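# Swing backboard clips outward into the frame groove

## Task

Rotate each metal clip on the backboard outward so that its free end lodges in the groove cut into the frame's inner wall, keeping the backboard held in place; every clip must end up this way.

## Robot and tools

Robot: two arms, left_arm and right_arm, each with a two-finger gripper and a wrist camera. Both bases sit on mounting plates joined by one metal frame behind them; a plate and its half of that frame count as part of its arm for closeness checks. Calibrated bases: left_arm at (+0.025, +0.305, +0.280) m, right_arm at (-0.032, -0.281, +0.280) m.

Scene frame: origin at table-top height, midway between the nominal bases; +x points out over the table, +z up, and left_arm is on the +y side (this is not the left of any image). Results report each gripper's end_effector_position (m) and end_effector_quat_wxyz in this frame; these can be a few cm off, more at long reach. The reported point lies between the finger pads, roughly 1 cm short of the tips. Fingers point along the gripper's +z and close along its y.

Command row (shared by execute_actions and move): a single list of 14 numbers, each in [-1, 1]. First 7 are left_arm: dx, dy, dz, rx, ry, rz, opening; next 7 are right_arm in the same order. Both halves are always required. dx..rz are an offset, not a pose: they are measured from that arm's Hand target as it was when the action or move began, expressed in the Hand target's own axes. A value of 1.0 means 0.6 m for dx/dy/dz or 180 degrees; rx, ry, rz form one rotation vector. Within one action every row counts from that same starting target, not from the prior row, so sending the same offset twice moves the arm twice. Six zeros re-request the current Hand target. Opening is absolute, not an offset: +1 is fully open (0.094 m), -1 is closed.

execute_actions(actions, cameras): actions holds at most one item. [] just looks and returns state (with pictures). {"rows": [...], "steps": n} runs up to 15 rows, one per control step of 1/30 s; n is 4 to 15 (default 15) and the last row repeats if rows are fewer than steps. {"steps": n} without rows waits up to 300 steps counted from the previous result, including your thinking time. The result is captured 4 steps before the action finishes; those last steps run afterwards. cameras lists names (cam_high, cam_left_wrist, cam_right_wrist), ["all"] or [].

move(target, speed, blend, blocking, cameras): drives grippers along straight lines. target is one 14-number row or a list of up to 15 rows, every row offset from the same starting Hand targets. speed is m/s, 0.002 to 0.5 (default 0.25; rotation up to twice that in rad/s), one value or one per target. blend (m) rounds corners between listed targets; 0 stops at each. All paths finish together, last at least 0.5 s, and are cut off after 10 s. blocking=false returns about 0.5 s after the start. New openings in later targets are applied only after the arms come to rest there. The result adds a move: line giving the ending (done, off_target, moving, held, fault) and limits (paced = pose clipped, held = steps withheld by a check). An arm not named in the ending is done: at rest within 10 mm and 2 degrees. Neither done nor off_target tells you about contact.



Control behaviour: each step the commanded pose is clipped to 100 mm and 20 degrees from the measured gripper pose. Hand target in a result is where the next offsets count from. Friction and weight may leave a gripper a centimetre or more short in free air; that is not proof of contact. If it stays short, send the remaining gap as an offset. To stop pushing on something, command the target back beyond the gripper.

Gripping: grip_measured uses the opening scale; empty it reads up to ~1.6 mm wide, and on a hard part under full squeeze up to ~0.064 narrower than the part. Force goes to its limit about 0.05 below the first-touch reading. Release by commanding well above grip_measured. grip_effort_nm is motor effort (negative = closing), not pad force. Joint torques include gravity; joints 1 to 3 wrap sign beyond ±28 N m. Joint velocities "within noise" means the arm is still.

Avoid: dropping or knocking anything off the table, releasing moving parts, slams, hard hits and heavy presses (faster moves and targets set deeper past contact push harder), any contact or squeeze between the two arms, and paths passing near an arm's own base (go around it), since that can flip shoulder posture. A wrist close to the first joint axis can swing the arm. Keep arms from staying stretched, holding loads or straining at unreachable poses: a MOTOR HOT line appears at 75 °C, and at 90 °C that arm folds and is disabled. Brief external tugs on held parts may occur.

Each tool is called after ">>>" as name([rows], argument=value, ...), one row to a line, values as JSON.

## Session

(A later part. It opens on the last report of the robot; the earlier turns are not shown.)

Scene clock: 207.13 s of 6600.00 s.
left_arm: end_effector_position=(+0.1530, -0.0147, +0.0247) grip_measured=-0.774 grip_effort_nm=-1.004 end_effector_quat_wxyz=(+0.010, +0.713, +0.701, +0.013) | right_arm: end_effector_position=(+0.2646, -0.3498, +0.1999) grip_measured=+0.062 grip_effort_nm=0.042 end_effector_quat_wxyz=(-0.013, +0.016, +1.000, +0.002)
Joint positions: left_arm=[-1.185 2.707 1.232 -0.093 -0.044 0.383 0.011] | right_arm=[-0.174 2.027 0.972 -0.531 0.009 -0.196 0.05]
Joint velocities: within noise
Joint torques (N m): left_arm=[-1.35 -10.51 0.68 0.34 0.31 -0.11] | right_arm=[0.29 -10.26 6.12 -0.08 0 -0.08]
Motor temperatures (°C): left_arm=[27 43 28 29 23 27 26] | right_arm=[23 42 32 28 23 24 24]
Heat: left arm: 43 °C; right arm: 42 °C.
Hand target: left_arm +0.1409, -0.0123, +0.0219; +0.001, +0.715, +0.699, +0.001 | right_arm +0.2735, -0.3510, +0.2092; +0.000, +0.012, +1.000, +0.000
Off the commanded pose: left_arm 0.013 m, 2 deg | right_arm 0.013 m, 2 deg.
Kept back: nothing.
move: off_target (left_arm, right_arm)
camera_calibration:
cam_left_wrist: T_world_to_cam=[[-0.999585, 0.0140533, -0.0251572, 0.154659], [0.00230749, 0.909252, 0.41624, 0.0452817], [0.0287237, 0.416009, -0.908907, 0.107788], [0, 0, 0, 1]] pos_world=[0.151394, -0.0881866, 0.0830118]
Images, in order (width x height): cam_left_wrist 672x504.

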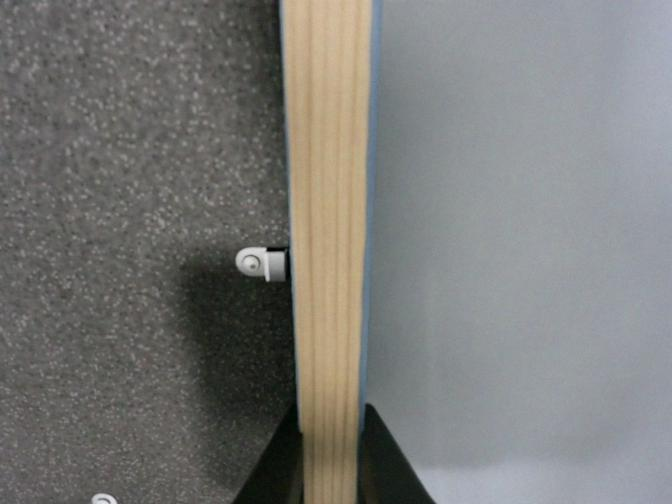

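>>> move([
  [0,0.018,0,0,0,0,-0.85,0,0,0,0,0,0,0.064],
  [0,0.018,0,0,0,0,-0.5,0,0,0,0,0,0,0.064],
], speed=0.08, cameras=[])

>>> move([
  [0,0,0,0,0,0,0.064,0,0,0,0,0,0,0.064],
  [0,0,-0.16,0,0,0,0.064,0,0,0,0,0,0,0.064],
  [-0.049,0.32,-0.105,0,0,-0.5,-0.45,0,0,0,0,0,0,0.064],
], speed=[0.1,0.2,0.25], cameras=["cam_left_wrist"])

>>> zoom_image(camera="cam_left_wrist", region=[210, 254, 460, 504])

Scene clock: 208.63 s of 6600.00 s.
left_arm: end_effector_position=(+0.1527, -0.0144, +0.0245) grip_measured=-0.503 grip_effort_nm=0.164 end_effector_quat_wxyz=(+0.005, +0.713, +0.701, +0.004) | right_arm: end_effector_position=(+0.2646, -0.3498, +0.1999) grip_measured=+0.062 grip_effort_nm=0.042 end_effector_quat_wxyz=(-0.013, +0.016, +1.000, +0.002)
Joint positions: left_arm=[-1.175 2.708 1.232 -0.094 -0.024 0.393 0.023] | right_arm=[-0.174 2.027 0.972 -0.531 0.009 -0.196 0.05]
Joint velocities: within noise
Joint torques (N m): left_arm=[0.18 -10.15 2.07 0.23 0.1 0.04] | right_arm=[0.38 -10.54 6.13 -0.06 0 -0.07]
Motor temperatures (°C): left_arm=[27 43 28 29 23 27 26] | right_arm=[23 42 32 28 23 24 24]
Heat: left arm: 43 °C; right arm: 42 °C.
Hand target: left_arm +0.1516, -0.0126, +0.0219; +0.001, +0.715, +0.700, +0.001 | right_arm +0.2735, -0.3510, +0.2092; +0.000, +0.012, +1.000, +0.000
Off the commanded pose: left_arm 0.003 m, 1 deg | right_arm 0.013 m, 2 deg.
Kept back: nothing.
move: off_target (right_arm)
No camera images: "cameras" was empty.

Scene clock: 214.20 s of 6600.00 s.
left_arm: end_effector_position=(+0.3423, -0.0457, +0.0890) grip_measured=-0.447 grip_effort_nm=-0.115 end_effector_quat_wxyz=(+0.005, +0.016, +1.000, -0.002) | right_arm: end_effector_position=(+0.2646, -0.3498, +0.1999) grip_measured=+0.062 grip_effort_nm=0.046 end_effector_quat_wxyz=(-0.013, +0.016, +1.000, +0.002)
Joint positions: left_arm=[-0.818 2.797 1.917 -0.682 -0.019 -0.806 0.026] | right_arm=[-0.174 2.027 0.972 -0.531 0.009 -0.196 0.05]
Joint velocities: within noise
Joint torques (N m): left_arm=[-0.06 -12.16 6.28 0.11 0.03 -0.11] | right_arm=[0.18 -10.37 6.08 -0.04 0.01 -0.06]
Motor temperatures (°C): left_arm=[27 42 28 29 23 27 26] | right_arm=[23 42 32 28 23 24 24]
Heat: left arm: 42 °C; right arm: 42 °C.
Hand target: left_arm +0.3428, -0.0459, +0.0852; +0.001, +0.011, +1.000, +0.000 | right_arm +0.2735, -0.3510, +0.2092; +0.000, +0.012, +1.000, +0.000
Off the commanded pose: left_arm 0.004 m, 1 deg | right_arm 0.013 m, 2 deg.
Kept back: nothing.
move: off_target (right_arm)
camera_calibration:
cam_left_wrist: T_world_to_cam=[[-0.0285053, -0.999533, 0.0110091, -0.0360428], [-0.914936, 0.0305253, 0.402442, 0.321338], [-0.40259, 0.00139912, -0.915379, 0.302888], [0, 0, 0, 1]] pos_world=[0.414916, -0.0462587, 0.148335]
Images, in order (width x height): cam_left_wrist 672x504.

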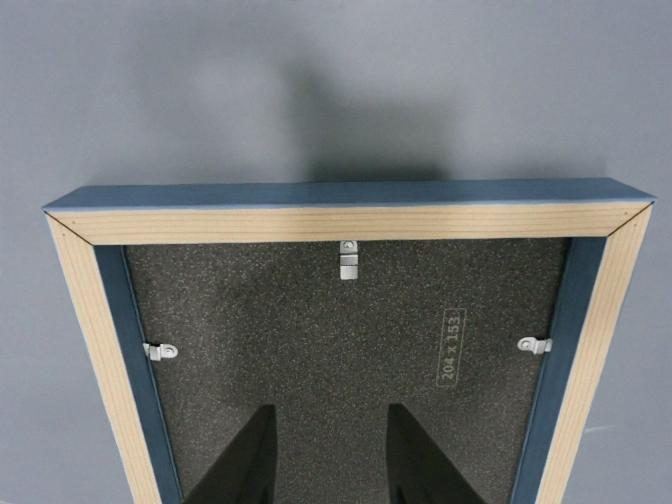

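Scaled by 2.016 from the camera's 672x504 image, which has a finer 960x720 frame.

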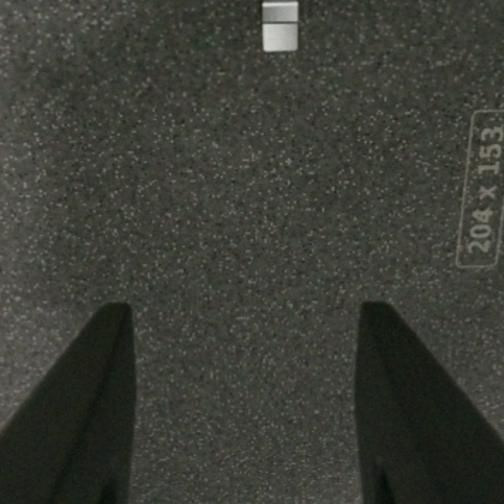

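>>> move(target=[-0.0015,-0.0093,0.065,0,0,0,-0.45,0,0,0,0,0,0,0.064], speed=0.1, cameras=["cam_left_wrist"])

>>> zoom_image(camera="cam_left_wrist", region=[210, 254, 460, 504])

Scene clock: 215.43 s of 6600.00 s.
left_arm: end_effector_position=(+0.3407, -0.0449, +0.0482) grip_measured=-0.447 grip_effort_nm=-0.120 end_effector_quat_wxyz=(-0.004, +0.013, +1.000, +0.008) | right_arm: end_effector_position=(+0.2646, -0.3498, +0.1999) grip_measured=+0.062 grip_effort_nm=0.042 end_effector_quat_wxyz=(-0.013, +0.016, +1.000, +0.002)
Joint positions: left_arm=[-0.818 2.933 2.023 -0.679 -0.018 -0.811 0.026] | right_arm=[-0.174 2.027 0.972 -0.531 0.009 -0.196 0.05]
Joint velocities: within noise
Joint torques (N m): left_arm=[-0.49 -12.85 5.98 0.27 0.03 -0.12] | right_arm=[0.17 -10.37 6.05 -0.05 0.03 -0.08]
Motor temperatures (°C): left_arm=[27 42 28 29 23 27 26] | right_arm=[23 42 32 28 23 24 24]
Heat: left arm: 42 °C; right arm: 42 °C.
Hand target: left_arm +0.3437, -0.0515, +0.0462; +0.001, +0.011, +1.000, +0.000 | right_arm +0.2735, -0.3510, +0.2092; +0.000, +0.012, +1.000, +0.000
Off the commanded pose: left_arm 0.008 m, 1 deg | right_arm 0.013 m, 2 deg.
Kept back: nothing.
move: off_target (right_arm)
camera_calibration:
cam_left_wrist: T_world_to_cam=[[-0.0239007, -0.999677, -0.00864908, -0.0354285], [-0.907389, 0.0180613, 0.419904, 0.332295], [-0.419612, 0.0178841, -0.907527, 0.271059], [0, 0, 0, 1]] pos_world=[0.414414, -0.0462664, 0.106155]
Images, in order (width x height): cam_left_wrist 672x504.

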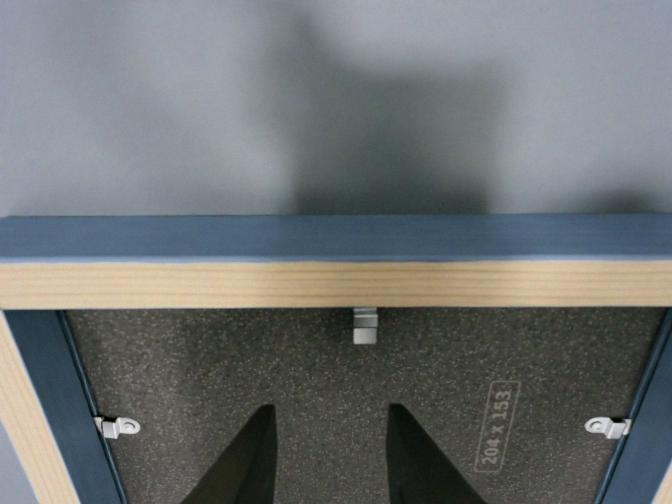

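Scaled by 2.016 from the camera's 672x504 image, which has a finer 960x720 frame.

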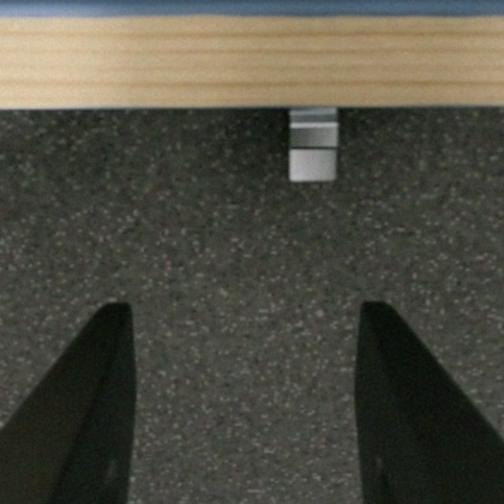

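>>> move([
  [-0.016,-0.0097,-0.03,0,0,0,-0.45,0,0,0,0,0,0,0.064],
  [-0.016,-0.0097,0.02,0,0,0,-0.45,0,0,0,0,0,0,0.064],
], speed=0.1, cameras=["cam_left_wrist"])

>>> zoom_image(camera="cam_left_wrist", region=[210, 254, 460, 504])

Scene clock: 216.83 s of 6600.00 s.
left_arm: end_effector_position=(+0.3494, -0.0549, +0.0340) grip_measured=-0.447 grip_effort_nm=-0.120 end_effector_quat_wxyz=(-0.001, +0.013, +1.000, +0.004) | right_arm: end_effector_position=(+0.2646, -0.3498, +0.1999) grip_measured=+0.062 grip_effort_nm=0.051 end_effector_quat_wxyz=(-0.013, +0.016, +1.000, +0.002)
Joint positions: left_arm=[-0.818 3.023 2.157 -0.713 -0.018 -0.811 0.026] | right_arm=[-0.174 2.027 0.972 -0.531 0.009 -0.196 0.05]
Joint velocities: within noise
Joint torques (N m): left_arm=[0.02 -13.53 6.22 0.15 0.03 -0.06] | right_arm=[0.2 -10.35 6.06 -0.06 0.03 -0.06]
Motor temperatures (°C): left_arm=[27 42 28 29 23 27 26] | right_arm=[23 42 32 28 23 24 24]
Heat: left arm: 42 °C; right arm: 42 °C.
Hand target: left_arm +0.3532, -0.0576, +0.0342; +0.001, +0.011, +1.000, +0.000 | right_arm +0.2735, -0.3510, +0.2092; +0.000, +0.012, +1.000, +0.000
Off the commanded pose: left_arm 0.005 m, 1 deg | right_arm 0.013 m, 2 deg.
Kept back: nothing.
move: off_target (right_arm)
camera_calibration:
cam_left_wrist: T_world_to_cam=[[-0.0237258, -0.999718, -0.0011604, -0.0456489], [-0.910262, 0.0211228, 0.413493, 0.347755], [-0.413351, 0.0108667, -0.910507, 0.259531], [0, 0, 0, 1]] pos_world=[0.422743, -0.0558018, 0.0924578]
Images, in order (width x height): cam_left_wrist 672x504.

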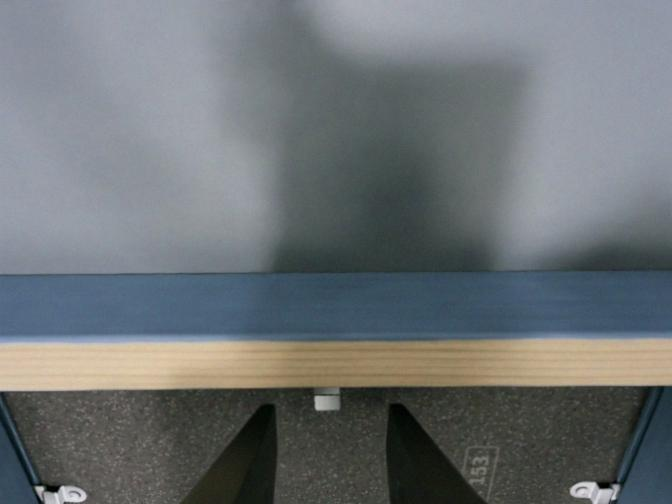

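Scaled by 2.016 from the camera's 672x504 image, which has a finer 960x720 frame.

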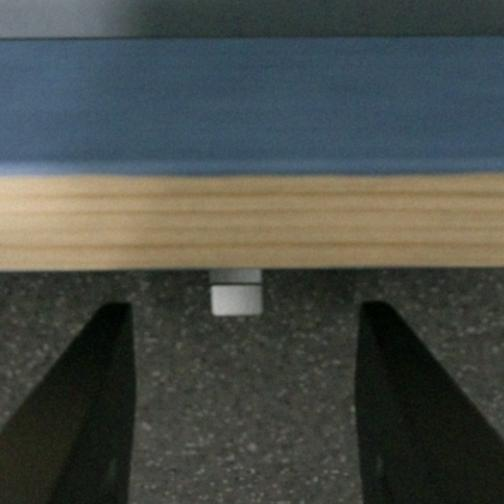

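>>> move([
  [0.0121,0.0041,-0.03,0,0,0,-0.45,0,0,0,0,0,0,0.064],
  [0.0121,0.0041,0.0137,0,0,0,-0.45,0,0,0,0,0,0,0.064],
], speed=0.08, cameras=["cam_left_wrist"])

>>> zoom_image(camera="cam_left_wrist", region=[210, 254, 460, 504])

Scene clock: 218.57 s of 6600.00 s.
left_arm: end_effector_position=(+0.3443, -0.0493, +0.0309) grip_measured=-0.447 grip_effort_nm=-0.115 end_effector_quat_wxyz=(-0.003, +0.013, +1.000, +0.007) | right_arm: end_effector_position=(+0.2646, -0.3498, +0.1999) grip_measured=+0.062 grip_effort_nm=0.046 end_effector_quat_wxyz=(-0.013, +0.016, +1.000, +0.002)
Joint positions: left_arm=[-0.818 3.008 2.107 -0.686 -0.018 -0.812 0.026] | right_arm=[-0.174 2.027 0.972 -0.531 0.009 -0.196 0.05]
Joint velocities: within noise
Joint torques (N m): left_arm=[-0.51 -12.4 6.13 0.3 0.03 -0.12] | right_arm=[0.13 -10.35 6.02 -0.03 0.01 -0.03]
Motor temperatures (°C): left_arm=[27 42 28 29 23 26 26] | right_arm=[23 42 32 28 23 24 24]
Heat: left arm: 42 °C; right arm: 42 °C.
Hand target: left_arm +0.3461, -0.0550, +0.0260; +0.001, +0.010, +1.000, +0.000 | right_arm +0.2735, -0.3510, +0.2092; +0.000, +0.012, +1.000, +0.000
Off the commanded pose: left_arm 0.008 m, 1 deg | right_arm 0.013 m, 2 deg.
Kept back: nothing.
move: off_target (right_arm)
camera_calibration:
cam_left_wrist: T_world_to_cam=[[-0.0226995, -0.999722, -0.00643788, -0.0403871], [-0.908272, 0.0179313, 0.417995, 0.343315], [-0.417763, 0.0153356, -0.908427, 0.256227], [0, 0, 0, 1]] pos_world=[0.417949, -0.0504613, 0.0890001]
Images, in order (width x height): cam_left_wrist 672x504.

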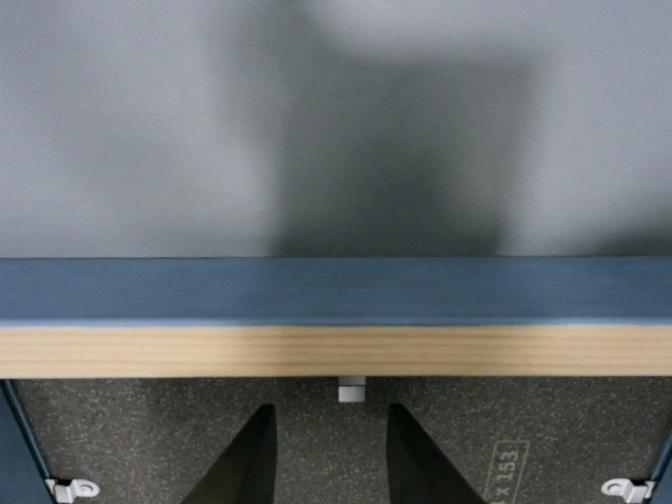

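Scaled by 2.016 from the camera's 672x504 image, which has a finer 960x720 frame.

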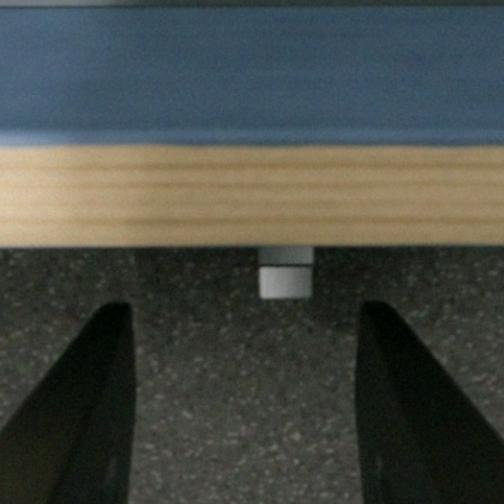

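>>> move([
  [0.001,-0.0035,-0.03,0,0,0,-0.4,0,0,0,0,0,0,0.064],
  [0.001,-0.0035,0.008,0,0,0,-0.4,0,0,0,0,0,0,0.064],
], speed=0.08, cameras=["cam_left_wrist"])

>>> zoom_image(camera="cam_left_wrist", region=[210, 254, 460, 504])

Scene clock: 219.70 s of 6600.00 s.
left_arm: end_effector_position=(+0.3463, -0.0517, +0.0263) grip_measured=-0.403 grip_effort_nm=0.164 end_effector_quat_wxyz=(-0.001, +0.011, +1.000, +0.004) | right_arm: end_effector_position=(+0.2646, -0.3498, +0.1999) grip_measured=+0.062 grip_effort_nm=0.042 end_effector_quat_wxyz=(-0.013, +0.016, +1.000, +0.002)
Joint positions: left_arm=[-0.818 3.029 2.133 -0.684 -0.018 -0.816 0.028] | right_arm=[-0.174 2.027 0.972 -0.531 0.009 -0.196 0.05]
Joint velocities: within noise
Joint torques (N m): left_arm=[-0.81 -12.45 6.08 0.25 0.03 -0.11] | right_arm=[0.17 -10.28 5.97 -0.02 0.01 -0.07]
Motor temperatures (°C): left_arm=[27 42 28 29 23 26 26] | right_arm=[23 42 32 28 23 24 24]
Heat: left arm: 42 °C; right arm: 42 °C.
Hand target: left_arm +0.3454, -0.0571, +0.0213; +0.001, +0.011, +1.000, +0.000 | right_arm +0.2735, -0.3510, +0.2092; +0.000, +0.012, +1.000, +0.000
Off the commanded pose: left_arm 0.007 m, 1 deg | right_arm 0.013 m, 2 deg.
Kept back: nothing.
move: off_target (right_arm)
camera_calibration:
cam_left_wrist: T_world_to_cam=[[-0.0191523, -0.999816, -0.00118564, -0.0441341], [-0.910143, 0.0169436, 0.413949, 0.347779], [-0.413852, 0.00900716, -0.910299, 0.251277], [0, 0, 0, 1]] pos_world=[0.419675, -0.0522819, 0.0847227]
Images, in order (width x height): cam_left_wrist 672x504.

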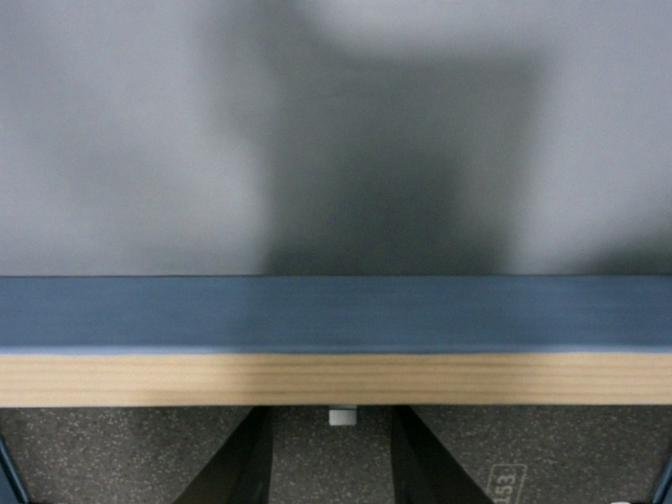

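Scaled by 2.016 from the camera's 672x504 image, which has a finer 960x720 frame.

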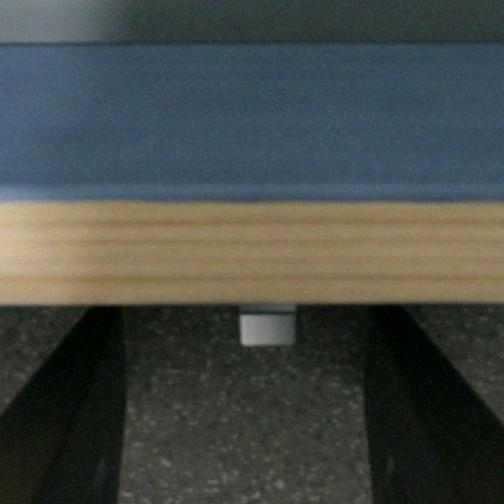

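>>> move(target=[0.002,0,0.004,0,0,0,-0.4,0,0,0,0,0,0,0.064], speed=0.04, cameras=[])

>>> move(target=[0,0,0.0015,0,0,0,-0.6,0,0,0,0,0,0,0.064], speed=0.04, cameras=["cam_left_wrist"])

>>> zoom_image(camera="cam_left_wrist", region=[210, 254, 460, 504])

Scene clock: 220.77 s of 6600.00 s.
left_arm: end_effector_position=(+0.3454, -0.0524, +0.0257) grip_measured=-0.403 grip_effort_nm=0.159 end_effector_quat_wxyz=(-0.001, +0.011, +1.000, +0.004) | right_arm: end_effector_position=(+0.2646, -0.3498, +0.1999) grip_measured=+0.062 grip_effort_nm=0.046 end_effector_quat_wxyz=(-0.013, +0.016, +1.000, +0.002)
Joint positions: left_arm=[-0.82 3.03 2.133 -0.682 -0.018 -0.818 0.028] | right_arm=[-0.174 2.027 0.972 -0.531 0.009 -0.196 0.05]
Joint velocities: within noise
Joint torques (N m): left_arm=[-0.8 -12.15 5.97 0.3 0.03 -0.12] | right_arm=[0.05 -10.33 6.16 -0.04 0.04 -0.08]
Motor temperatures (°C): left_arm=[27 42 28 29 23 26 26] | right_arm=[23 42 32 28 23 24 24]
Heat: left arm: 42 °C; right arm: 42 °C.
Hand target: left_arm +0.3441, -0.0571, +0.0187; +0.001, +0.011, +1.000, +0.000 | right_arm +0.2735, -0.3510, +0.2092; +0.000, +0.012, +1.000, +0.000
Off the commanded pose: left_arm 0.008 m, 1 deg | right_arm 0.013 m, 2 deg.
Kept back: nothing.
move: off_target (right_arm)
No camera images: "cameras" was empty.

Scene clock: 221.47 s of 6600.00 s.
left_arm: end_effector_position=(+0.3455, -0.0530, +0.0257) grip_measured=-0.597 grip_effort_nm=-0.120 end_effector_quat_wxyz=(+0.000, +0.011, +1.000, +0.003) | right_arm: end_effector_position=(+0.2646, -0.3498, +0.1999) grip_measured=+0.062 grip_effort_nm=0.042 end_effector_quat_wxyz=(-0.013, +0.016, +1.000, +0.002)
Joint positions: left_arm=[-0.821 3.03 2.133 -0.68 -0.017 -0.818 0.019] | right_arm=[-0.174 2.027 0.972 -0.531 0.009 -0.196 0.05]
Joint velocities: within noise
Joint torques (N m): left_arm=[-0.73 -11.92 6.13 0.29 0.02 -0.12] | right_arm=[0.09 -10.33 6.12 -0.05 -0.02 -0.09]
Motor temperatures (°C): left_arm=[27 42 28 29 23 26 26] | right_arm=[23 42 32 28 23 24 24]
Heat: left arm: 42 °C; right arm: 42 °C.
Hand target: left_arm +0.3442, -0.0571, +0.0180; +0.001, +0.011, +1.000, +0.000 | right_arm +0.2735, -0.3510, +0.2092; +0.000, +0.012, +1.000, +0.000
Off the commanded pose: left_arm 0.009 m, 0 deg | right_arm 0.013 m, 2 deg.
Kept back: nothing.
move: off_target (right_arm)
camera_calibration:
cam_left_wrist: T_world_to_cam=[[-0.0198786, -0.999802, 0.00102971, -0.0452328], [-0.910544, 0.0185292, 0.412997, 0.347562], [-0.412934, 0.0072722, -0.910732, 0.250103], [0, 0, 0, 1]] pos_world=[0.418848, -0.0534827, 0.0842814]
Images, in order (width x height): cam_left_wrist 672x504.

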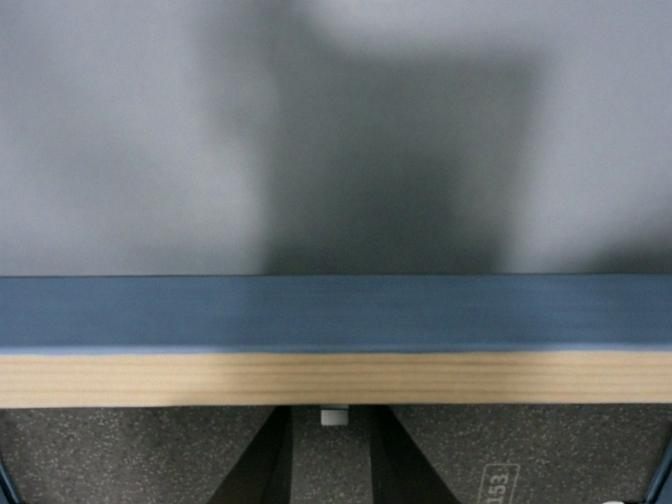

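Scaled by 2.016 from the camera's 672x504 image, which has a finer 960x720 frame.

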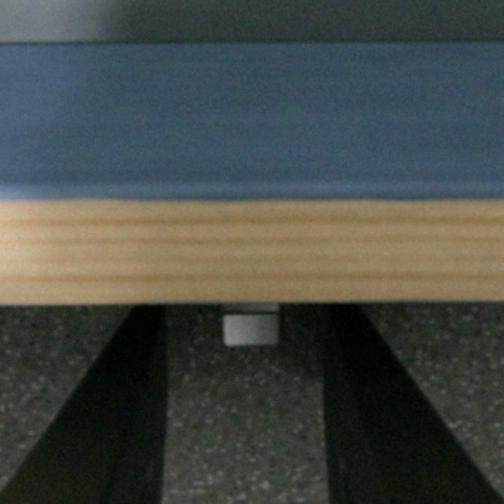

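Contact made with the board and the fingers straddle the clip; closing now.

>>> move(target=[0,0,0,0,0,0,-0.8,0,0,0,0,0,0,0.064], speed=0.04, cameras=[])

>>> move(target=[0,0,0,0,0,0,-1,0,0,0,0,0,0,0.064], speed=0.04, cameras=["cam_left_wrist"])

>>> zoom_image(camera="cam_left_wrist", region=[210, 254, 460, 504])

Scene clock: 222.40 s of 6600.00 s.
left_arm: end_effector_position=(+0.3456, -0.0535, +0.0257) grip_measured=-0.797 grip_effort_nm=-0.125 end_effector_quat_wxyz=(+0.000, +0.012, +1.000, +0.002) | right_arm: end_effector_position=(+0.2646, -0.3498, +0.1999) grip_measured=+0.062 grip_effort_nm=0.046 end_effector_quat_wxyz=(-0.013, +0.016, +1.000, +0.002)
Joint positions: left_arm=[-0.821 3.03 2.133 -0.678 -0.016 -0.818 0.01] | right_arm=[-0.174 2.027 0.972 -0.531 0.009 -0.196 0.05]
Joint velocities: within noise
Joint torques (N m): left_arm=[-0.72 -11.92 6.12 0.28 0.01 -0.11] | right_arm=[0.27 -10.3 6.12 -0.04 -0.02 -0.04]
Motor temperatures (°C): left_arm=[27 42 29 29 23 26 26] | right_arm=[23 42 32 28 23 24 24]
Heat: left arm: 42 °C; right arm: 42 °C.
Hand target: left_arm +0.3442, -0.0571, +0.0180; +0.001, +0.011, +1.000, +0.000 | right_arm +0.2735, -0.3510, +0.2092; +0.000, +0.012, +1.000, +0.000
Off the commanded pose: left_arm 0.009 m, 0 deg | right_arm 0.013 m, 2 deg.
Kept back: nothing.
move: off_target (right_arm)
No camera images: "cameras" was empty.

Scene clock: 223.10 s of 6600.00 s.
left_arm: end_effector_position=(+0.3458, -0.0539, +0.0259) grip_measured=-0.947 grip_effort_nm=-1.009 end_effector_quat_wxyz=(+0.000, +0.011, +1.000, +0.002) | right_arm: end_effector_position=(+0.2646, -0.3498, +0.1999) grip_measured=+0.062 grip_effort_nm=0.046 end_effector_quat_wxyz=(-0.013, +0.016, +1.000, +0.002)
Joint positions: left_arm=[-0.821 3.03 2.134 -0.678 -0.016 -0.819 0.002] | right_arm=[-0.174 2.027 0.972 -0.531 0.009 -0.196 0.05]
Joint velocities: within noise
Joint torques (N m): left_arm=[-0.73 -11.92 6.08 0.27 0.01 -0.11] | right_arm=[0.35 -10.3 6.05 -0.07 0 -0.07]
Motor temperatures (°C): left_arm=[27 42 29 29 23 26 26] | right_arm=[23 42 32 28 23 24 24]
Heat: left arm: 42 °C; right arm: 42 °C.
Hand target: left_arm +0.3442, -0.0571, +0.0180; +0.001, +0.011, +1.000, +0.000 | right_arm +0.2735, -0.3510, +0.2092; +0.000, +0.012, +1.000, +0.000
Off the commanded pose: left_arm 0.009 m, 0 deg | right_arm 0.013 m, 2 deg.
Kept back: nothing.
move: off_target (right_arm)
camera_calibration:
cam_left_wrist: T_world_to_cam=[[-0.0194541, -0.999803, 0.00404616, -0.0463626], [-0.911042, 0.0193938, 0.411856, 0.348037], [-0.411853, 0.00432606, -0.91124, 0.249851], [0, 0, 0, 1]] pos_world=[0.419076, -0.0541841, 0.0845209]
Images, in order (width x height): cam_left_wrist 672x504.

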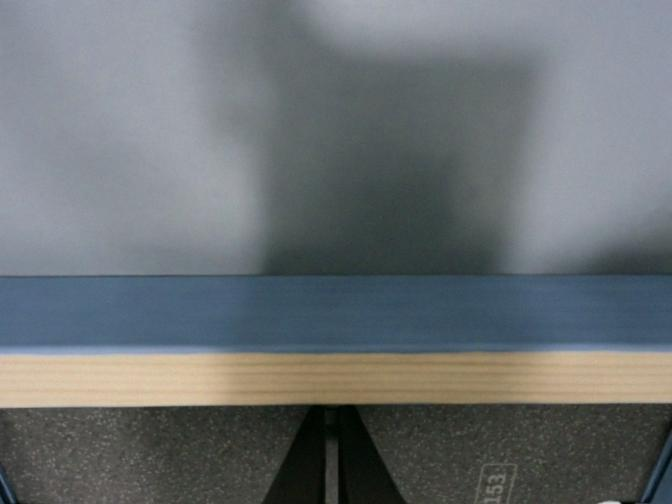

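Scaled by 2.016 from the camera's 672x504 image, which has a finer 960x720 frame.

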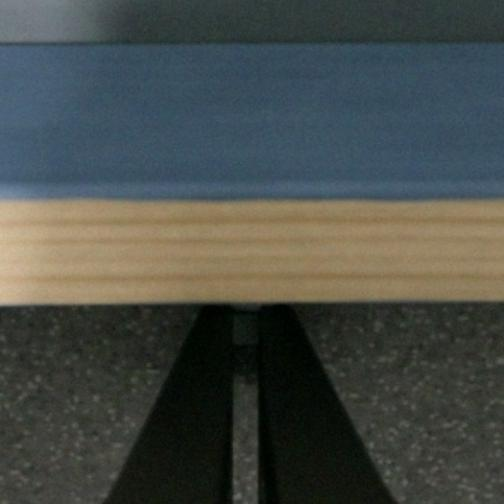

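>>> move([
  [-0.0011,0.0055,0,0,0,0.122,-1,0,0,0,0,0,0,0.064],
  [-0.0043,0.0103,0,0,0,0.25,-1,0,0,0,0,0,0,0.064],
  [-0.0087,0.0133,0,0,0,0.367,-1,0,0,0,0,0,0,0.064],
], speed=[0.04,0.04,0.04], blend=0.002)

Scene clock: 234.33 s of 6600.00 s.
left_arm: end_effector_position=(+0.3489, -0.0469, +0.0259) grip_measured=-0.947 grip_effort_nm=-1.009 end_effector_quat_wxyz=(-0.003, +0.391, +0.920, +0.011) | right_arm: end_effector_position=(+0.2646, -0.3498, +0.1999) grip_measured=+0.062 grip_effort_nm=0.037 end_effector_quat_wxyz=(-0.013, +0.016, +1.000, +0.002)
Joint positions: left_arm=[-0.812 3.03 2.134 -0.69 -0.031 -0.029 0.002] | right_arm=[-0.174 2.027 0.972 -0.531 0.009 -0.196 0.05]
Joint velocities: within noise
Joint torques (N m): left_arm=[-0.4 -12.88 4.15 0.48 0.16 0.05] | right_arm=[0.34 -10.21 5.98 -0.05 0.02 -0.06]
Motor temperatures (°C): left_arm=[27 42 29 29 23 26 27] | right_arm=[23 42 32 28 23 24 24]
Heat: left arm: 42 °C; right arm: 42 °C.
Hand target: left_arm +0.3470, -0.0510, +0.0180; +0.001, +0.399, +0.917, +0.000 (not the last commanded pose) | right_arm +0.2735, -0.3510, +0.2092; +0.000, +0.012, +1.000, +0.000
Off the commanded pose: left_arm 0.008 m, 21 deg | right_arm 0.013 m, 2 deg.
Kept back: nothing.
move: off_target (left_arm, right_arm; path cut at 10 s); path passed 2 of 3 targets
camera_calibration:
cam_left_wrist: T_world_to_cam=[[-0.717503, -0.696471, -0.0107999, 0.218805], [-0.633869, 0.646426, 0.424669, 0.283108], [-0.288789, 0.311547, -0.905284, 0.222418], [0, 0, 0, 1]] pos_world=[0.400679, -0.0999106, 0.0834873]
cam_right_wrist: T_world_to_cam=[[-0.0269474, -0.999601, -0.00847596, -0.339765], [-0.886641, 0.0199845, 0.462026, 0.18625], [-0.461672, 0.0199655, -0.886826, 0.391936], [0, 0, 0, 1]] pos_world=[0.336927, -0.351177, 0.258646]

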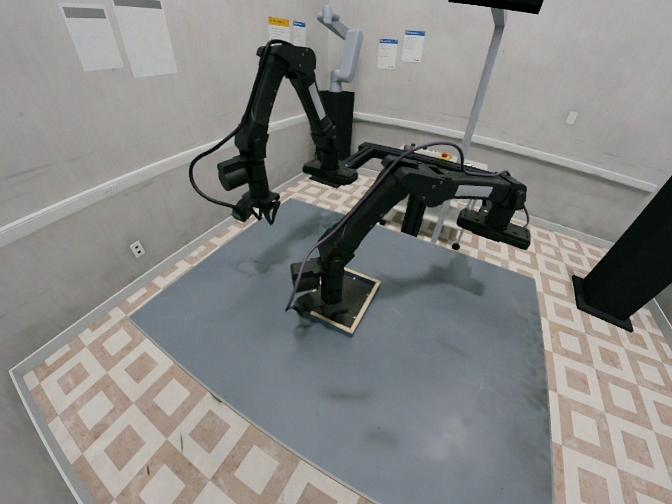

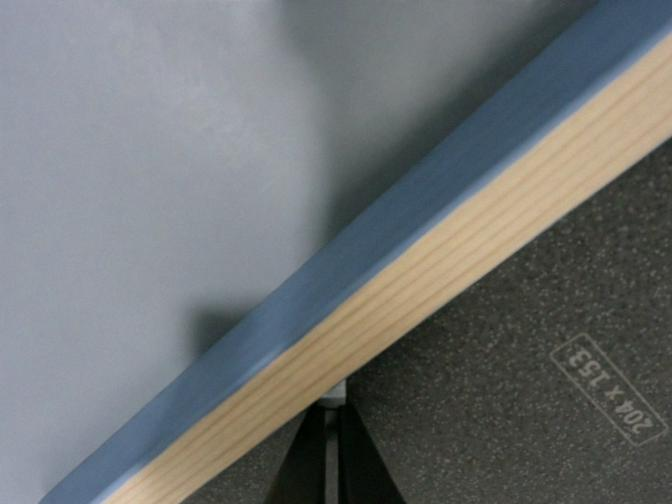

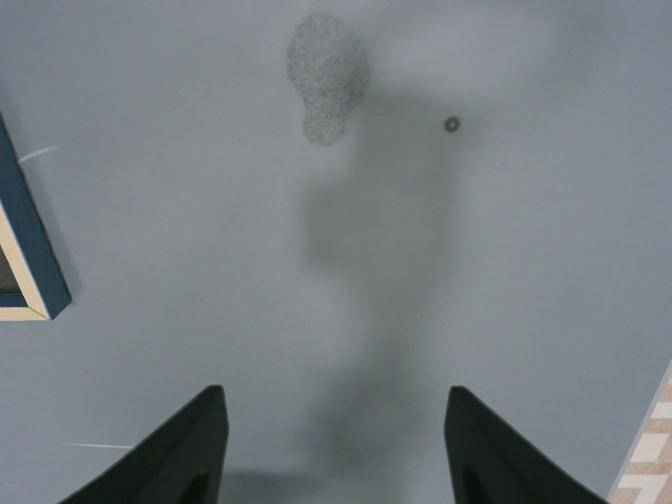

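>>> move(target=[-0.0008,0.0052,0,0,0,0.12,-1,0,0,0,0,0,0,0.064], speed=0.1, cameras=["cam_left_wrist"])

>>> zoom_image(camera="cam_left_wrist", region=[230, 300, 450, 500])

Scene clock: 236.93 s of 6600.00 s.
left_arm: end_effector_position=(+0.3528, -0.0440, +0.0259) grip_measured=-0.947 grip_effort_nm=-1.009 end_effector_quat_wxyz=(-0.003, +0.556, +0.831, +0.013) | right_arm: end_effector_position=(+0.2646, -0.3498, +0.1999) grip_measured=+0.062 grip_effort_nm=0.042 end_effector_quat_wxyz=(-0.013, +0.016, +1.000, +0.002)
Joint positions: left_arm=[-0.804 3.03 2.134 -0.688 -0.037 0.354 0.002] | right_arm=[-0.174 2.027 0.972 -0.531 0.009 -0.196 0.05]
Joint velocities: within noise
Joint torques (N m): left_arm=[-0.55 -12.77 4.41 0.44 0.23 0.07] | right_arm=[0.43 -10.32 6.17 -0.08 0.04 -0.08]
Motor temperatures (°C): left_arm=[27 42 29 29 23 26 27] | right_arm=[23 42 32 28 23 24 24]
Heat: left arm: 42 °C; right arm: 42 °C.
Hand target: left_arm +0.3496, -0.0492, +0.0180; +0.001, +0.564, +0.826, +0.000 | right_arm +0.2735, -0.3510, +0.2092; +0.000, +0.012, +1.000, +0.000
Off the commanded pose: left_arm 0.010 m, 2 deg | right_arm 0.013 m, 2 deg.
Kept back: nothing.
move: off_target (right_arm)
camera_calibration:
cam_left_wrist: T_world_to_cam=[[-0.923031, -0.384584, -0.0103908, 0.309884], [-0.351391, 0.831753, 0.42978, 0.192098], [-0.156644, 0.400351, -0.902874, 0.179834], [0, 0, 0, 1]] pos_world=[0.381704, -0.112598, 0.0830279]
Images, in order (width x height): cam_left_wrist 672x504.

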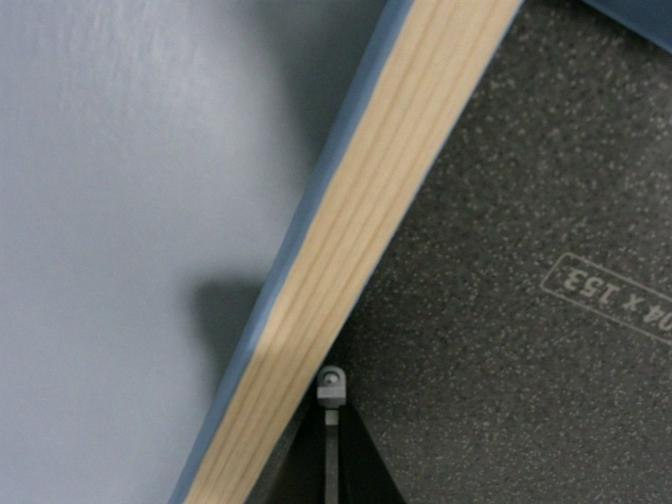

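Scaled by 2.291 from the camera's 672x504 image, which has a finer 960x720 frame.

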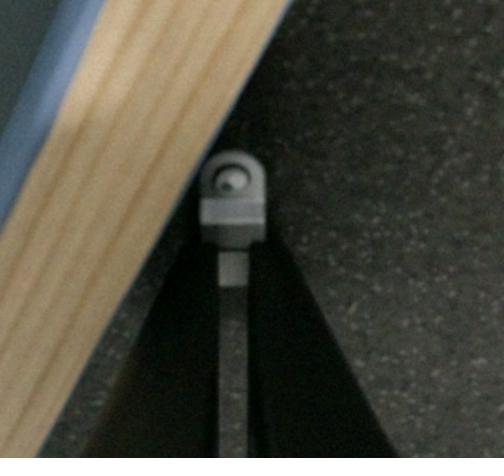

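>>> move([
  [0,0,0,0,0,0,-0.8,0,0,0,0,0,0,0.064],
  [0,0,-0.12,0,0,0,-0.8,0,0,0,0,0,0,0.064],
], speed=0.15, cameras=["cam_left_wrist"])

>>> move(target=[0,0,-0.06,0,0,0.37,0.2,0,0,0,0,0,0,0.064], speed=0.5, cameras=["cam_left_wrist"])

Scene clock: 238.97 s of 6600.00 s.
left_arm: end_effector_position=(+0.3533, -0.0470, +0.0823) grip_measured=-0.803 grip_effort_nm=0.159 end_effector_quat_wxyz=(+0.003, +0.558, +0.829, +0.005) | right_arm: end_effector_position=(+0.2646, -0.3498, +0.1999) grip_measured=+0.062 grip_effort_nm=0.042 end_effector_quat_wxyz=(-0.013, +0.016, +1.000, +0.002)
Joint positions: left_arm=[-0.804 2.853 2.009 -0.724 -0.024 0.361 0.009] | right_arm=[-0.174 2.027 0.972 -0.531 0.009 -0.196 0.05]
Joint velocities: within noise
Joint torques (N m): left_arm=[-0.66 -16.17 3.64 0.09 0.1 0.02] | right_arm=[0.27 -10.3 6.13 -0.02 0 -0.04]
Motor temperatures (°C): left_arm=[27 43 29 29 23 26 27] | right_arm=[23 42 32 28 23 24 24]
Heat: left arm: 43 °C; right arm: 42 °C.
Hand target: left_arm +0.3495, -0.0492, +0.0900; +0.001, +0.563, +0.826, +0.000 | right_arm +0.2735, -0.3510, +0.2092; +0.000, +0.012, +1.000, +0.000
Off the commanded pose: left_arm 0.009 m, 1 deg | right_arm 0.013 m, 2 deg.
Kept back: nothing.
move: off_target (right_arm)
camera_calibration:
cam_left_wrist: T_world_to_cam=[[-0.925391, -0.378991, -0.00408961, 0.310347], [-0.346845, 0.842449, 0.412284, 0.170795], [-0.152807, 0.382942, -0.911046, 0.230505], [0, 0, 0, 1]] pos_world=[0.381654, -0.114537, 0.140854]
Images, in order (width x height): cam_left_wrist 672x504.

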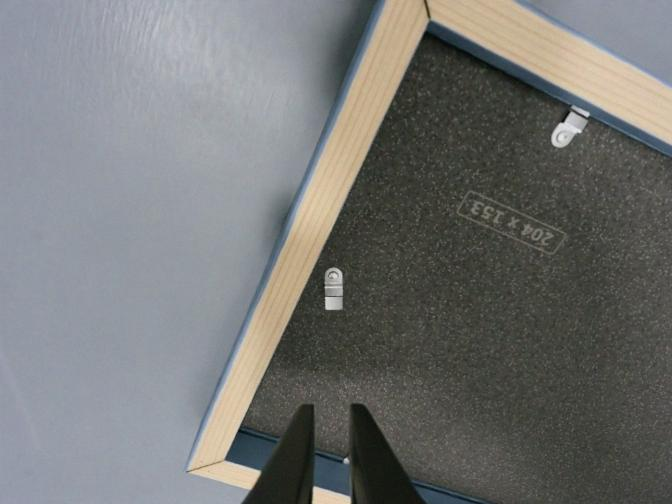

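Scene clock: 240.87 s of 6600.00 s.
left_arm: end_effector_position=(+0.3508, -0.0453, +0.1104) grip_measured=+0.197 grip_effort_nm=0.168 end_effector_quat_wxyz=(-0.006, +0.921, +0.388, +0.004) | right_arm: end_effector_position=(+0.2646, -0.3498, +0.1999) grip_measured=+0.062 grip_effort_nm=0.046 end_effector_quat_wxyz=(-0.013, +0.016, +1.000, +0.002)
Joint positions: left_arm=[-0.807 2.779 1.982 -0.783 -0.024 1.517 0.056] | right_arm=[-0.174 2.027 0.972 -0.531 0.009 -0.196 0.05]
Joint velocities: within noise
Joint torques (N m): left_arm=[-0.54 -17.72 3.69 0.05 0.09 0.05] | right_arm=[0.32 -10.36 6.11 -0.02 0 -0.08]
Motor temperatures (°C): left_arm=[27 44 28 29 23 26 27] | right_arm=[23 42 32 28 23 24 24]
Heat: left arm: 44 °C; right arm: 42 °C.
Hand target: left_arm +0.3494, -0.0490, +0.1258; +0.000, +0.924, +0.381, +0.001 | right_arm +0.2735, -0.3510, +0.2092; +0.000, +0.012, +1.000, +0.000
Off the commanded pose: left_arm 0.016 m, 1 deg | right_arm 0.013 m, 2 deg.
Kept back: nothing.
move: off_target (left_arm, right_arm)
camera_calibration:
cam_left_wrist: T_world_to_cam=[[-0.717871, 0.696014, 0.0150556, 0.282619], [0.635583, 0.646411, 0.422122, -0.197684], [0.28407, 0.312598, -0.906414, 0.0981993], [0, 0, 0, 1]] pos_world=[0.300633, -0.0996184, 0.168201]
Images, in order (width x height): cam_left_wrist 672x504.

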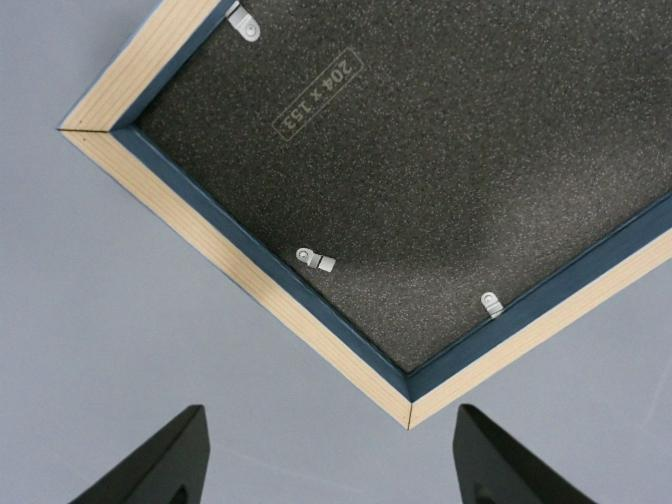

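>>> move([
  [0.0261,0.0236,0,0,0,-0.24,0.2,0,0,0,0,0,0,0.064],
  [0.0261,0.0236,0.12,0,0,-0.24,0.2,0,0,0,0,0,0,0.064],
], speed=0.25, cameras=["cam_left_wrist"])

Scene clock: 243.80 s of 6600.00 s.
left_arm: end_effector_position=(+0.3623, -0.0418, +0.0500) grip_measured=+0.197 grip_effort_nm=0.164 end_effector_quat_wxyz=(-0.014, +0.725, +0.689, +0.005) | right_arm: end_effector_position=(+0.2646, -0.3498, +0.1999) grip_measured=+0.062 grip_effort_nm=0.037 end_effector_quat_wxyz=(-0.013, +0.016, +1.000, +0.002)
Joint positions: left_arm=[-0.783 2.991 2.162 -0.77 -0.024 0.818 0.056] | right_arm=[-0.174 2.027 0.972 -0.531 0.009 -0.196 0.05]
Joint velocities: within noise
Joint torques (N m): left_arm=[0.31 -14.34 6.23 0.22 0.09 -0.12] | right_arm=[0.28 -10.43 6.19 -0.03 0 -0.1]
Motor temperatures (°C): left_arm=[27 45 29 29 23 26 26] | right_arm=[23 42 32 28 23 24 24]
Heat: left arm: 45 °C; right arm: 42 °C.
Hand target: left_arm +0.3707, -0.0481, +0.0540; +0.001, +0.719, +0.695, +0.001 | right_arm +0.2735, -0.3510, +0.2092; +0.000, +0.012, +1.000, +0.000
Off the commanded pose: left_arm 0.011 m, 2 deg | right_arm 0.013 m, 2 deg.
Kept back: nothing.
move: off_target (left_arm, right_arm)
camera_calibration:
cam_left_wrist: T_world_to_cam=[[-0.998695, 0.0471416, 0.0196238, 0.363651], [0.0509799, 0.898587, 0.435824, 0.0399405], [0.00291173, 0.436256, -0.899818, 0.145729], [0, 0, 0, 1]] pos_world=[0.360716, -0.116608, 0.106587]
Images, in order (width x height): cam_left_wrist 672x504.

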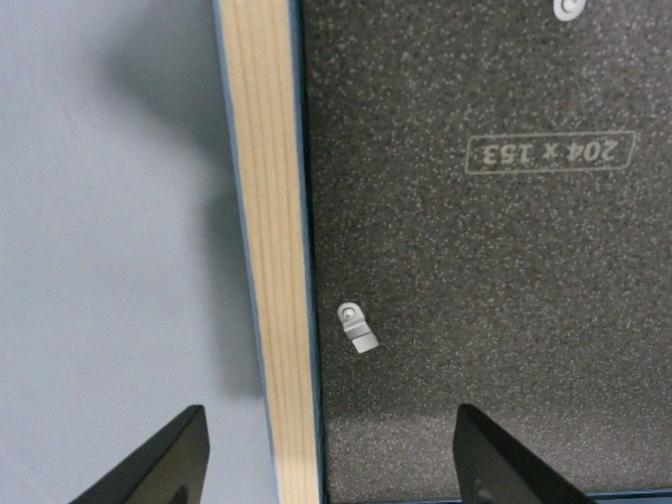

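>>> move([
  [0.0,0.012,-0.06,0,0,-0.008,0.2,0,0,0,0,0,0,0.064],
  [0.0,0.012,0.0,0,0,-0.008,0.2,0,0,0,0,0,0,0.064],
], speed=0.25, cameras=["cam_left_wrist"])

Scene clock: 245.03 s of 6600.00 s.
left_arm: end_effector_position=(+0.3742, -0.0446, +0.0562) grip_measured=+0.197 grip_effort_nm=0.164 end_effector_quat_wxyz=(-0.005, +0.715, +0.699, +0.005) | right_arm: end_effector_position=(+0.2646, -0.3498, +0.1999) grip_measured=+0.062 grip_effort_nm=0.042 end_effector_quat_wxyz=(-0.013, +0.016, +1.000, +0.002)
Joint positions: left_arm=[-0.769 3.002 2.217 -0.798 -0.024 0.803 0.056] | right_arm=[-0.174 2.027 0.972 -0.531 0.009 -0.196 0.05]
Joint velocities: within noise
Joint torques (N m): left_arm=[0.02 -13.14 6.63 0.21 0.1 -0.12] | right_arm=[0.2 -10.43 6.08 -0.07 0 -0.09]
Motor temperatures (°C): left_arm=[27 45 29 29 23 26 26] | right_arm=[23 42 32 28 23 24 24]
Heat: left arm: 45 °C; right arm: 42 °C.
Hand target: left_arm +0.3777, -0.0482, +0.0538; +0.000, +0.710, +0.704, +0.001 | right_arm +0.2735, -0.3510, +0.2092; +0.000, +0.012, +1.000, +0.000
Off the commanded pose: left_arm 0.006 m, 1 deg | right_arm 0.013 m, 2 deg.
Kept back: nothing.
move: off_target (right_arm)
camera_calibration:
cam_left_wrist: T_world_to_cam=[[-0.9998, 0.0184862, 0.00759387, 0.375429], [0.01996, 0.904569, 0.42586, 0.0515243], [0.00100336, 0.425927, -0.904757, 0.153089], [0, 0, 0, 1]] pos_world=[0.374172, -0.118752, 0.113715]
Images, in order (width x height): cam_left_wrist 672x504.

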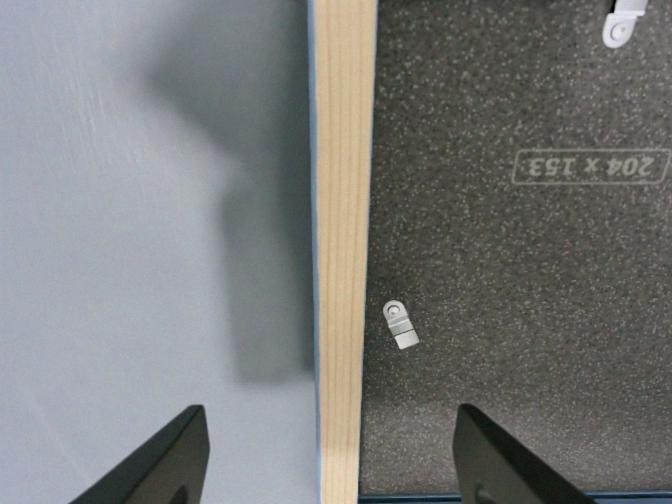

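>>> move(target=[0.0035,-0.0037,0.059,0,0,0.004,0.2,0,0,0,0,0,0,0.064], speed=0.08, cameras=["cam_left_wrist"])

>>> zoom_image(camera="cam_left_wrist", region=[180, 250, 500, 490])

Scene clock: 246.13 s of 6600.00 s.
left_arm: end_effector_position=(+0.3750, -0.0454, +0.0259) grip_measured=+0.197 grip_effort_nm=0.164 end_effector_quat_wxyz=(-0.001, +0.714, +0.700, +0.005) | right_arm: end_effector_position=(+0.2646, -0.3498, +0.1999) grip_measured=+0.062 grip_effort_nm=0.042 end_effector_quat_wxyz=(-0.013, +0.016, +1.000, +0.002)
Joint positions: left_arm=[-0.768 3.097 2.287 -0.764 -0.024 0.803 0.056] | right_arm=[-0.174 2.027 0.972 -0.531 0.009 -0.196 0.05]
Joint velocities: within noise
Joint torques (N m): left_arm=[0.02 -12.41 6.26 0.26 0.08 0] | right_arm=[0.13 -10.33 6.05 -0.08 0.02 -0.08]
Motor temperatures (°C): left_arm=[27 45 29 29 23 26 26] | right_arm=[23 42 32 28 23 24 24]
Heat: left arm: 45 °C; right arm: 42 °C.
Hand target: left_arm +0.3758, -0.0463, +0.0186; +0.001, +0.715, +0.699, +0.001 | right_arm +0.2735, -0.3510, +0.2092; +0.000, +0.012, +1.000, +0.000
Off the commanded pose: left_arm 0.008 m, 1 deg | right_arm 0.013 m, 2 deg.
Kept back: nothing.
move: off_target (right_arm)
camera_calibration:
cam_left_wrist: T_world_to_cam=[[-0.999849, 0.0172531, 0.00211907, 0.376565], [0.016547, 0.907333, 0.420086, 0.0666638], [0.00532509, 0.420058, -0.907482, 0.124194], [0, 0, 0, 1]] pos_world=[0.374744, -0.119152, 0.0839011]
Images, in order (width x height): cam_left_wrist 672x504.

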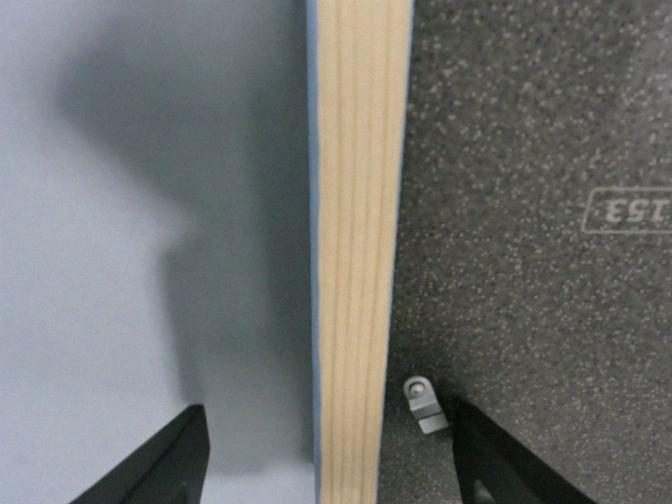

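Scaled by 1.575 from the camera's 672x504 image, which has a finer 960x720 frame.

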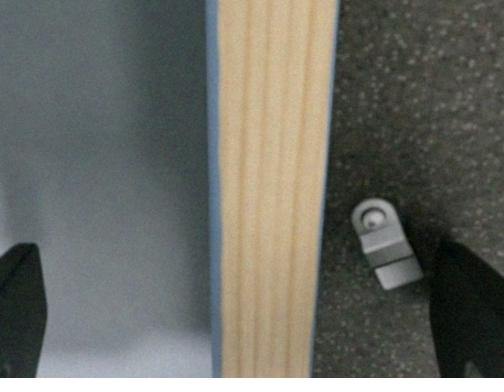

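>>> move(target=[0.0,-0.008,0.0,0,0,0.0,0.2,0,0,0,0,0,0,0.064], speed=0.1, cameras=["cam_left_wrist"])

Scene clock: 247.07 s of 6600.00 s.
left_arm: end_effector_position=(+0.3756, -0.0460, +0.0259) grip_measured=+0.197 grip_effort_nm=0.168 end_effector_quat_wxyz=(+0.000, +0.714, +0.700, +0.005) | right_arm: end_effector_position=(+0.2646, -0.3498, +0.1999) grip_measured=+0.062 grip_effort_nm=0.042 end_effector_quat_wxyz=(-0.013, +0.016, +1.000, +0.002)
Joint positions: left_arm=[-0.768 3.097 2.287 -0.761 -0.024 0.803 0.056] | right_arm=[-0.174 2.027 0.972 -0.531 0.009 -0.196 0.05]
Joint velocities: within noise
Joint torques (N m): left_arm=[-0.5 -13.89 3.45 0.41 0.08 -0.06] | right_arm=[0.32 -10.41 6.01 -0.05 0.02 -0.07]
Motor temperatures (°C): left_arm=[27 45 29 29 23 26 26] | right_arm=[23 42 32 28 23 24 24]
Heat: left arm: 45 °C; right arm: 42 °C.
Hand target: left_arm +0.3710, -0.0462, +0.0186; +0.001, +0.715, +0.699, +0.001 | right_arm +0.2735, -0.3510, +0.2092; +0.000, +0.012, +1.000, +0.000
Off the commanded pose: left_arm 0.009 m, 1 deg | right_arm 0.013 m, 2 deg.
Kept back: nothing.
move: off_target (right_arm)
camera_calibration:
cam_left_wrist: T_world_to_cam=[[-0.999852, 0.0172081, -0.000342764, 0.37724], [0.0154901, 0.908354, 0.417914, 0.0677039], [0.00750286, 0.417847, -0.908486, 0.12355], [0, 0, 0, 1]] pos_world=[0.375209, -0.119616, 0.0840783]
Images, in order (width x height): cam_left_wrist 672x504.

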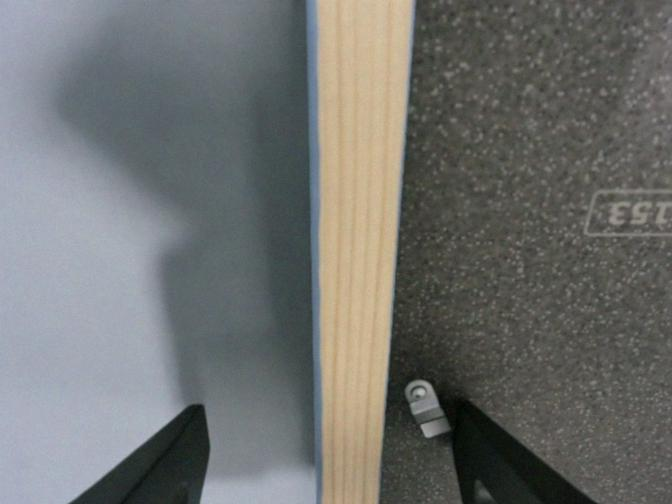

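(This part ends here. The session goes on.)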